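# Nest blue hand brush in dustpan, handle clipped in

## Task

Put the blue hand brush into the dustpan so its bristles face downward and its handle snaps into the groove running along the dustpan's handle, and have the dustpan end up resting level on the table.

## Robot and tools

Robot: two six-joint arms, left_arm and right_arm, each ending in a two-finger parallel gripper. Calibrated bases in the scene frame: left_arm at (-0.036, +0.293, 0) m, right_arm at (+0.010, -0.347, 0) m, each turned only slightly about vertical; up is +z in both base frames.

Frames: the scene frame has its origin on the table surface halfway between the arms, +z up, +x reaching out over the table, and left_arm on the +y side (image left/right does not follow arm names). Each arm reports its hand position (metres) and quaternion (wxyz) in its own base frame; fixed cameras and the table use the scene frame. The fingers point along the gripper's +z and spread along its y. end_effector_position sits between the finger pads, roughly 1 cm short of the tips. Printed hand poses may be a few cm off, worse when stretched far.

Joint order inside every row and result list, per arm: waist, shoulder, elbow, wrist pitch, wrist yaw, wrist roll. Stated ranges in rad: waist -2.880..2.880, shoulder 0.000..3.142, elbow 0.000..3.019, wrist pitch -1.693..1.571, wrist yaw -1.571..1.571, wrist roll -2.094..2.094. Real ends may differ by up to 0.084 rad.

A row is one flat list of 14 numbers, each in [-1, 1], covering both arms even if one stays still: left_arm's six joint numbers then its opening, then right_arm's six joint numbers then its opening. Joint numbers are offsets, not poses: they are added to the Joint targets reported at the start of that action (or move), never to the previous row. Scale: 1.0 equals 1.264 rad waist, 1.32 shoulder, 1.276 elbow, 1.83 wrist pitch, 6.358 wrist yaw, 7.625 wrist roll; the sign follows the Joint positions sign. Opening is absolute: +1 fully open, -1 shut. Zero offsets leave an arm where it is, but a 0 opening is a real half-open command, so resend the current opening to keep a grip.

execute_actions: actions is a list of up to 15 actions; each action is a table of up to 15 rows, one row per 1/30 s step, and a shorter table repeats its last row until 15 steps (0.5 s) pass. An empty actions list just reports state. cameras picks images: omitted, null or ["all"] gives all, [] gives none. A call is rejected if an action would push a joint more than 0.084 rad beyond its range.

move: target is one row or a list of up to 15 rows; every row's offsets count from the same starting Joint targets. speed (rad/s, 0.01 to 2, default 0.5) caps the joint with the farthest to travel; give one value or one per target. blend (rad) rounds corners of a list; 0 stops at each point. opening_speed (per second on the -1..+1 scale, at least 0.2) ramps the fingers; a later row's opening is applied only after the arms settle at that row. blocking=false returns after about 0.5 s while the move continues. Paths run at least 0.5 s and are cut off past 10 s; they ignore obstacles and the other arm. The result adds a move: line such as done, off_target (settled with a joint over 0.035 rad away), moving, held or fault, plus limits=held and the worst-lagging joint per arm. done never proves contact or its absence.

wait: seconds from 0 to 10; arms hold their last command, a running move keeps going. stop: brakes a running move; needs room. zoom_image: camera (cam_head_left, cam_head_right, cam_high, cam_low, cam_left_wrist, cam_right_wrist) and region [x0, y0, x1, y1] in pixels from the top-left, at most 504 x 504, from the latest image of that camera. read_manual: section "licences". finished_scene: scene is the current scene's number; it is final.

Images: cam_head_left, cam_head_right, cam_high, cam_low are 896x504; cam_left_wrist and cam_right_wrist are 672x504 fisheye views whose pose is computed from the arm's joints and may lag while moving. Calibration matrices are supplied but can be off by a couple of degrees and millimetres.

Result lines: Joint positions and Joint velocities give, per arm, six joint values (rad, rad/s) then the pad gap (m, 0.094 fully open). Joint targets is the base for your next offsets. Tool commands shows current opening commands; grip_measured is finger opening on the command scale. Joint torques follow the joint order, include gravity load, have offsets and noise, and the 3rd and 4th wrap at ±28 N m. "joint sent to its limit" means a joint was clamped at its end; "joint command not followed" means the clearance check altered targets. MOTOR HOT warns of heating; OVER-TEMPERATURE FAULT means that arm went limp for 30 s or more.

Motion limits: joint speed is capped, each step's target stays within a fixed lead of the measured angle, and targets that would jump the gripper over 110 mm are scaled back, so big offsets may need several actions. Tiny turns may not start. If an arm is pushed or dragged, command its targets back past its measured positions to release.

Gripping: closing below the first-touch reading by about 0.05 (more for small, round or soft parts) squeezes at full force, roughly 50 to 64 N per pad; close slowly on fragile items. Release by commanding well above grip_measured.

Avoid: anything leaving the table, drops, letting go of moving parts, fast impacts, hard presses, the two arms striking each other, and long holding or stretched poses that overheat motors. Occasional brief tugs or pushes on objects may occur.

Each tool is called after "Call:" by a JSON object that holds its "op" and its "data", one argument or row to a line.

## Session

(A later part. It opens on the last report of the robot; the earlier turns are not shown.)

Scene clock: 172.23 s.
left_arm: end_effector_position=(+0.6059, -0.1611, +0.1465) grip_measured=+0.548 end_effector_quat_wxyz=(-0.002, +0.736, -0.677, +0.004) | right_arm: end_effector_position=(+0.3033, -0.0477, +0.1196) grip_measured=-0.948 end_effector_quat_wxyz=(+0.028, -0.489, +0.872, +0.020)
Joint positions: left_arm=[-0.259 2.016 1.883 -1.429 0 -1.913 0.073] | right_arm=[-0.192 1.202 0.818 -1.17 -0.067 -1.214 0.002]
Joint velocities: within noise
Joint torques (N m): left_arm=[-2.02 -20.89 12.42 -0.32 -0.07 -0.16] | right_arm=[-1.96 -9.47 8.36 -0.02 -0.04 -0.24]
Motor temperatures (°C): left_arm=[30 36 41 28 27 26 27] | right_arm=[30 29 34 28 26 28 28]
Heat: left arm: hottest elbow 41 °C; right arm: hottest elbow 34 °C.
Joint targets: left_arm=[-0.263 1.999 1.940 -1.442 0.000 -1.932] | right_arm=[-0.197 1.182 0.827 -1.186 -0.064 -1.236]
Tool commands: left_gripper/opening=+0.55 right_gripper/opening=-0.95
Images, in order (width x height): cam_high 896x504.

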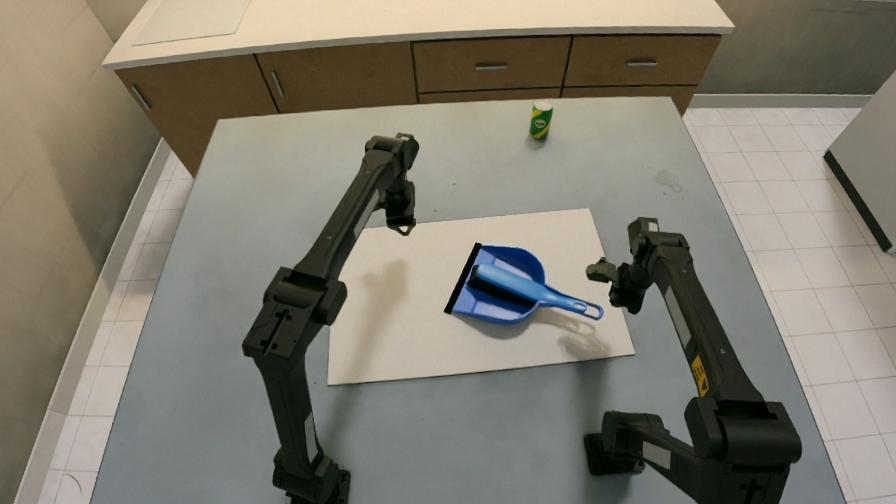

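Call:
{"op": "move", "data": {
  "target": [
    [0,0,0,0,0,0,0.55,0.1116,0.0591,-0.0110,0.0470,0,0.0205,-0.95],
    [0,0,0,0,0,0,0.55,0.1116,0.0825,-0.0398,0.0854,0,0.0205,-0.95]
  ],
  "speed": [0.3,0.08],
  "cameras": ["cam_right_wrist"]
}}

Scene clock: 181.20 s.
left_arm: end_effector_position=(+0.6059, -0.1611, +0.1465) grip_measured=+0.548 end_effector_quat_wxyz=(-0.002, +0.736, -0.677, +0.004) | right_arm: end_effector_position=(+0.3129, -0.0078, +0.0772) grip_measured=-0.948 end_effector_quat_wxyz=(+0.018, -0.497, +0.867, +0.028)
Joint positions: left_arm=[-0.259 2.016 1.883 -1.429 0 -1.913 0.073] | right_arm=[-0.06 1.289 0.767 -1.049 -0.067 -1.102 0.002]
Joint velocities: within noise
Joint torques (N m): left_arm=[-2.02 -20.89 12.42 -0.31 -0.08 -0.16] | right_arm=[-0.5 -8.35 7.79 1.29 -0.05 0.21]
Motor temperatures (°C): left_arm=[30 36 41 28 27 26 27] | right_arm=[30 29 34 28 26 28 28]
Heat: left arm: hottest elbow 41 °C; right arm: hottest elbow 34 °C.
Joint targets: left_arm=[-0.263 1.999 1.940 -1.442 0.000 -1.932] | right_arm=[-0.056 1.291 0.776 -1.030 -0.064 -1.080]
move: off_target (left_arm); left_arm: the elbow is farthest, 0.057 rad from its target
camera_calibration:
cam_right_wrist: T_world_to_cam=[[0.800007, -0.591684, -0.0994909, -0.242563], [-0.487997, -0.738143, 0.465838, 0.138479], [-0.349067, -0.324122, -0.879259, 0.265093], [0, 0, 0, 1]] pos_world=[0.354165, 0.044619, 0.144443]
Images, in order (width x height): cam_right_wrist 672x504.

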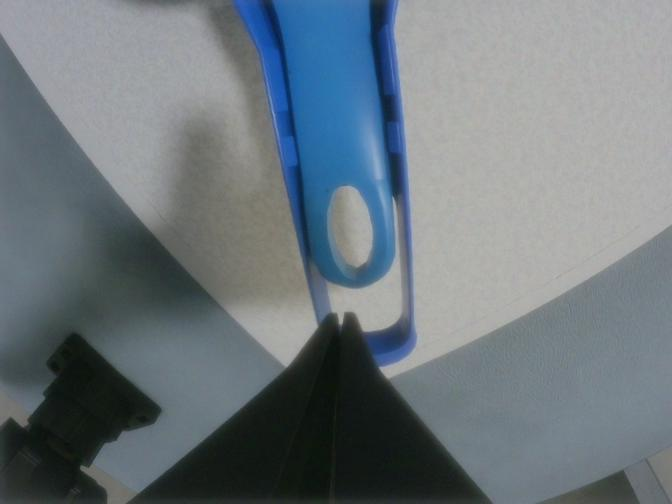

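Call:
{"op": "move", "data": {
  "target": [0,0,0,0,0,0,0.55,-0.0233,0,0,0,0,0.2072,-0.95],
  "speed": 0.7,
  "cameras": ["cam_right_wrist"]
}}

Scene clock: 187.23 s.
left_arm: end_effector_position=(+0.6059, -0.1611, +0.1465) grip_measured=+0.548 end_effector_quat_wxyz=(-0.002, +0.736, -0.677, +0.004) | right_arm: end_effector_position=(+0.3129, -0.0107, +0.0772) grip_measured=-0.948 end_effector_quat_wxyz=(-0.007, +0.270, +0.962, +0.033)
Joint positions: left_arm=[-0.259 2.016 1.883 -1.429 0 -1.913 0.073] | right_arm=[-0.069 1.289 0.767 -1.049 -0.067 0.477 0.002]
Joint velocities: within noise
Joint torques (N m): left_arm=[-2.02 -20.89 12.42 -0.32 -0.08 -0.16] | right_arm=[-2.14 -8.41 7.8 1.4 0.06 0.24]
Motor temperatures (°C): left_arm=[30 36 41 28 27 26 27] | right_arm=[30 29 34 28 26 28 28]
Heat: left arm: hottest elbow 41 °C; right arm: hottest elbow 34 °C.
Joint targets: left_arm=[-0.263 1.999 1.940 -1.442 0.000 -1.932] | right_arm=[-0.086 1.291 0.776 -1.030 -0.064 0.500]
move: off_target (left_arm); left_arm: the elbow is farthest, 0.057 rad from its target
camera_calibration:
cam_right_wrist: T_world_to_cam=[[-0.610744, -0.783041, -0.117638, 0.196527], [-0.69912, 0.463498, 0.544427, 0.20919], [-0.371783, 0.414749, -0.830518, 0.275401], [0, 0, 0, 1]] pos_world=[0.368666, -0.057293, 0.137955]
Images, in order (width x height): cam_right_wrist 672x504.

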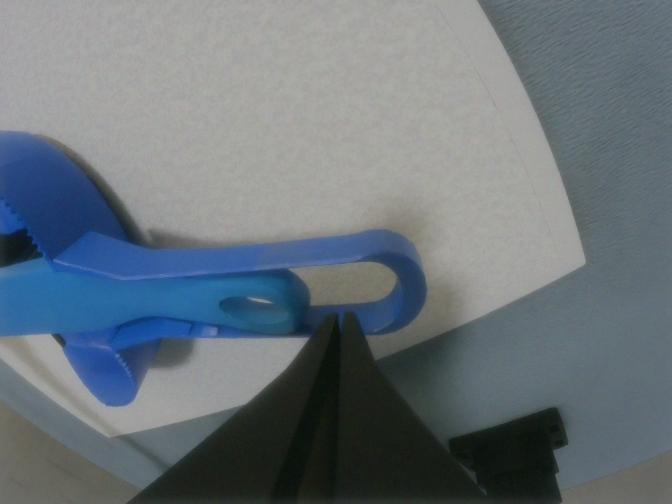

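Call:
{"op": "move", "data": {
  "target": [0,0,0,0,0,0,0.55,0,0.0195,-0.0141,0.0238,0,0,-0.95],
  "speed": 0.04,
  "cameras": []
}}

Scene clock: 189.20 s.
left_arm: end_effector_position=(+0.6059, -0.1611, +0.1465) grip_measured=+0.548 end_effector_quat_wxyz=(-0.002, +0.736, -0.677, +0.004) | right_arm: end_effector_position=(+0.3146, -0.0108, +0.0645) grip_measured=-0.948 end_effector_quat_wxyz=(-0.006, +0.270, +0.962, +0.033)
Joint positions: left_arm=[-0.259 2.016 1.883 -1.429 0 -1.913 0.073] | right_arm=[-0.069 1.314 0.75 -1.006 -0.067 0.478 0.002]
Joint velocities: within noise
Joint torques (N m): left_arm=[-2.08 -20.89 12.42 -0.31 -0.08 -0.16] | right_arm=[-2.14 -8.53 7.57 1.52 0.06 0.22]
Motor temperatures (°C): left_arm=[30 36 41 28 27 26 27] | right_arm=[30 29 34 28 26 28 28]
Heat: left arm: hottest elbow 41 °C; right arm: hottest elbow 34 °C.
Joint targets: left_arm=[-0.263 1.999 1.940 -1.442 0.000 -1.932] | right_arm=[-0.086 1.317 0.758 -0.986 -0.064 0.500]
move: off_target (left_arm); left_arm: the elbow is farthest, 0.057 rad from its target
No camera images: "cameras" was empty.

Call:
{"op": "move", "data": {
  "target": [
    [0,0,0,0,0,0,0.55,0.0142,0,0,0,0,0,-0.95],
    [0,0,0,0,0,0,0.55,0.0546,0,0,0.0169,0,0,-0.95]
  ],
  "speed": [0.05,0.03],
  "blend": [0.005,0],
  "cameras": ["cam_right_wrist"]
}}

Scene clock: 193.10 s.
left_arm: end_effector_position=(+0.6059, -0.1611, +0.1465) grip_measured=+0.548 end_effector_quat_wxyz=(-0.002, +0.736, -0.677, +0.004) | right_arm: end_effector_position=(+0.3219, -0.0002, +0.0646) grip_measured=-0.948 end_effector_quat_wxyz=(+0.008, +0.253, +0.967, +0.035)
Joint positions: left_arm=[-0.259 2.016 1.883 -1.429 0 -1.913 0.073] | right_arm=[-0.034 1.314 0.75 -0.976 -0.065 0.478 0.002]
Joint velocities: within noise
Joint torques (N m): left_arm=[-2.02 -20.89 12.42 -0.31 -0.08 -0.16] | right_arm=[-0.21 -8.64 7.62 1.54 0 0.21]
Motor temperatures (°C): left_arm=[30 36 42 28 27 26 27] | right_arm=[30 29 34 28 26 28 28]
Heat: left arm: hottest elbow 42 °C; right arm: hottest elbow 34 °C.
Joint targets: left_arm=[-0.263 1.999 1.940 -1.442 0.000 -1.932] | right_arm=[-0.017 1.317 0.758 -0.956 -0.064 0.500]
move: off_target (left_arm); left_arm: the elbow is farthest, 0.057 rad from its target
camera_calibration:
cam_right_wrist: T_world_to_cam=[[-0.579487, -0.803963, -0.133559, 0.199726], [-0.731173, 0.440483, 0.520922, 0.229326], [-0.359972, 0.399522, -0.843091, 0.260959], [0, 0, 0, 1]] pos_world=[0.377354, -0.0447008, 0.127226]
Images, in order (width x height): cam_right_wrist 672x504.

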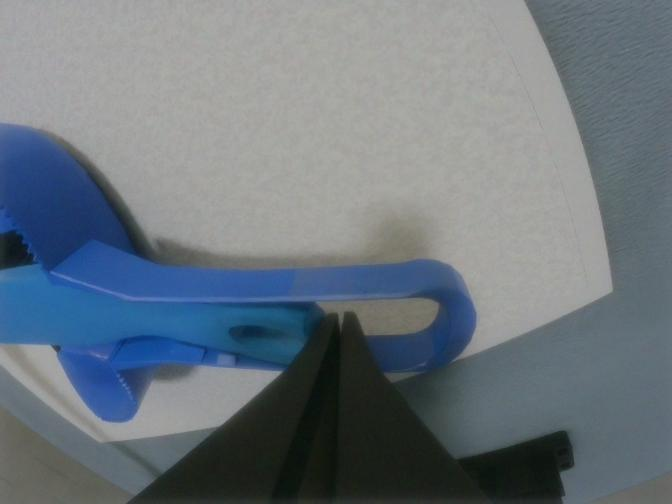

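Call:
{"op": "move", "data": {
  "target": [
    [0,0,0,0,0,0,0.55,0.0063,0,0,0.0027,0,0,-0.95],
    [0,0,0,0,0,0,0.55,-0.0269,0,0,-0.0219,0,0,-0.95],
    [0,0,0,0,0,0,0.55,-0.0269,0,0.0353,-0.0219,0,0,-0.95],
    [0,0,0,0,0,0,0.55,-0.0269,-0.0379,0.0823,-0.0628,0,0,-0.95],
    [0,0,0,0,0,0,0.55,-0.1424,-0.1023,0.0541,-0.1257,0,-0.2277,-0.95]
  ],
  "speed": [0.03,0.05,0.1,0.08,1.0],
  "cameras": ["cam_right_wrist"]
}}

Scene clock: 200.13 s.
left_arm: end_effector_position=(+0.6059, -0.1611, +0.1465) grip_measured=+0.548 end_effector_quat_wxyz=(-0.002, +0.736, -0.677, +0.004) | right_arm: end_effector_position=(+0.2974, -0.0436, +0.1136) grip_measured=-0.948 end_effector_quat_wxyz=(+0.021, -0.493, +0.869, +0.025)
Joint positions: left_arm=[-0.259 2.016 1.883 -1.429 0 -1.913 0.073] | right_arm=[-0.181 1.202 0.801 -1.169 -0.065 -1.213 0.002]
Joint velocities: within noise
Joint torques (N m): left_arm=[-2.02 -20.89 12.44 -0.32 -0.07 -0.16] | right_arm=[-2.14 -9.41 9.62 -0.05 -0.11 -0.22]
Motor temperatures (°C): left_arm=[30 36 42 28 27 26 27] | right_arm=[30 29 34 28 26 28 28]
Heat: left arm: hottest elbow 42 °C; right arm: hottest elbow 34 °C.
Joint targets: left_arm=[-0.263 1.999 1.940 -1.442 0.000 -1.932] | right_arm=[-0.197 1.182 0.827 -1.186 -0.064 -1.236]
move: off_target (left_arm); left_arm: the elbow is farthest, 0.057 rad from its target
camera_calibration:
cam_right_wrist: T_world_to_cam=[[0.794572, -0.600227, -0.0915595, -0.247379], [-0.499404, -0.731836, 0.463694, 0.0914278], [-0.345328, -0.322713, -0.881252, 0.27932], [0, 0, 0, 1]] pos_world=[0.338677, 0.00856677, 0.181107]
Images, in order (width x height): cam_right_wrist 672x504.

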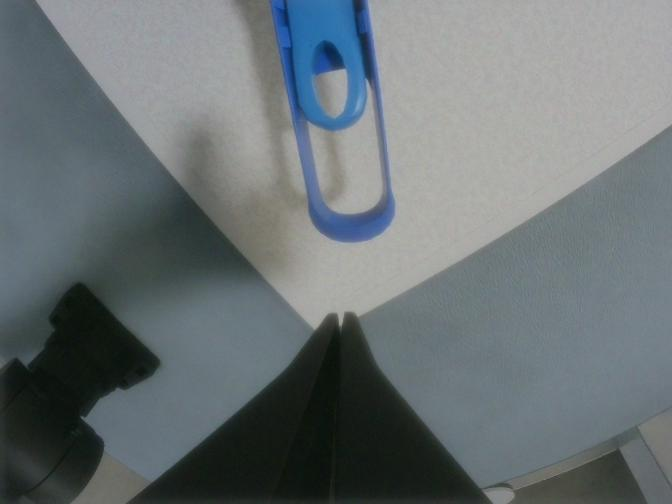

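Call:
{"op": "zoom_image", "data": {
  "camera": "cam_right_wrist",
  "region": [250, 0, 410, 135]
}}

Scaled by 3.150 from the camera's 672x504 image, which has a finer 960x720 frame.

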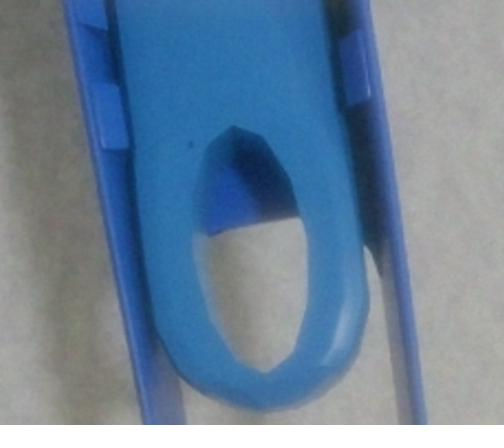

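Call:
{"op": "wait", "data": {
  "seconds": 0.2,
  "cameras": ["cam_low"]
}}

Call:
{"op": "zoom_image", "data": {
  "camera": "cam_low",
  "region": [480, 235, 590, 310]
}}

Scene clock: 201.13 s.
left_arm: end_effector_position=(+0.6059, -0.1611, +0.1465) grip_measured=+0.548 end_effector_quat_wxyz=(-0.002, +0.736, -0.677, +0.004) | right_arm: end_effector_position=(+0.2974, -0.0436, +0.1136) grip_measured=-0.948 end_effector_quat_wxyz=(+0.021, -0.493, +0.869, +0.025)
Joint positions: left_arm=[-0.259 2.016 1.883 -1.429 0 -1.913 0.073] | right_arm=[-0.181 1.202 0.801 -1.169 -0.065 -1.214 0.002]
Joint velocities: within noise
Joint torques (N m): left_arm=[-2.08 -20.89 12.42 -0.31 -0.08 -0.16] | right_arm=[-2.08 -9.47 9.63 -0.05 -0.11 -0.24]
Motor temperatures (°C): left_arm=[30 36 42 28 27 26 27] | right_arm=[30 29 34 28 26 28 28]
Heat: left arm: hottest elbow 42 °C; right arm: hottest elbow 34 °C.
Joint targets: left_arm=[-0.263 1.999 1.940 -1.442 0.000 -1.932] | right_arm=[-0.197 1.182 0.827 -1.186 -0.064 -1.236]
Tool commands: left_gripper/opening=+0.55 right_gripper/opening=-0.95
wait: 0.20 s; at rest from the start
Images, in order (width x height): cam_low 896x504.

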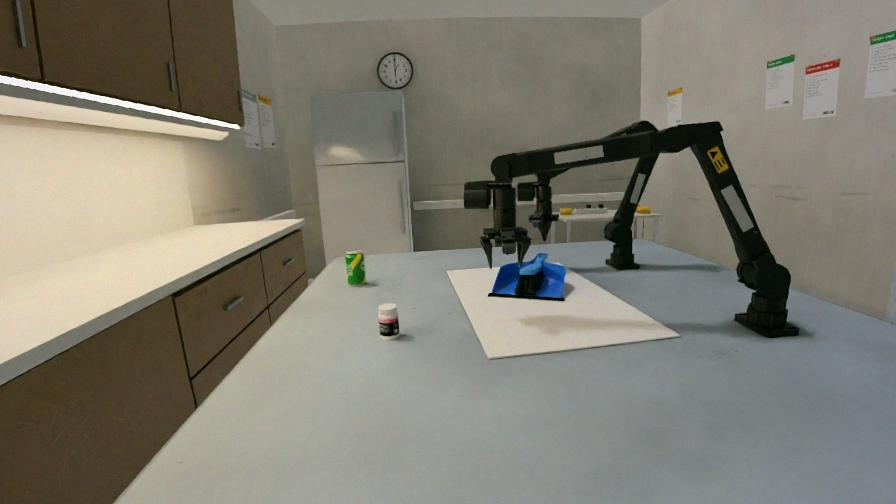

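Scaled by 4.582 from the camera's 896x504 image, which has a finer 1280x720 frame.

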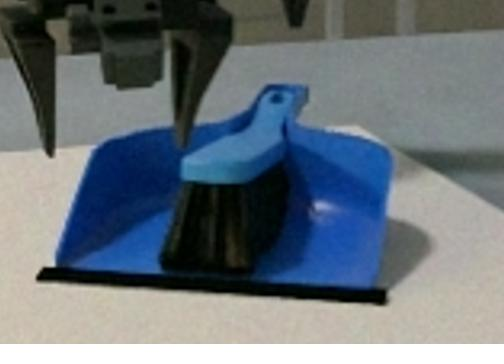

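Call:
{"op": "finished_scene", "data": {
  "scene": 2
}}

The scene is finished: the task was done.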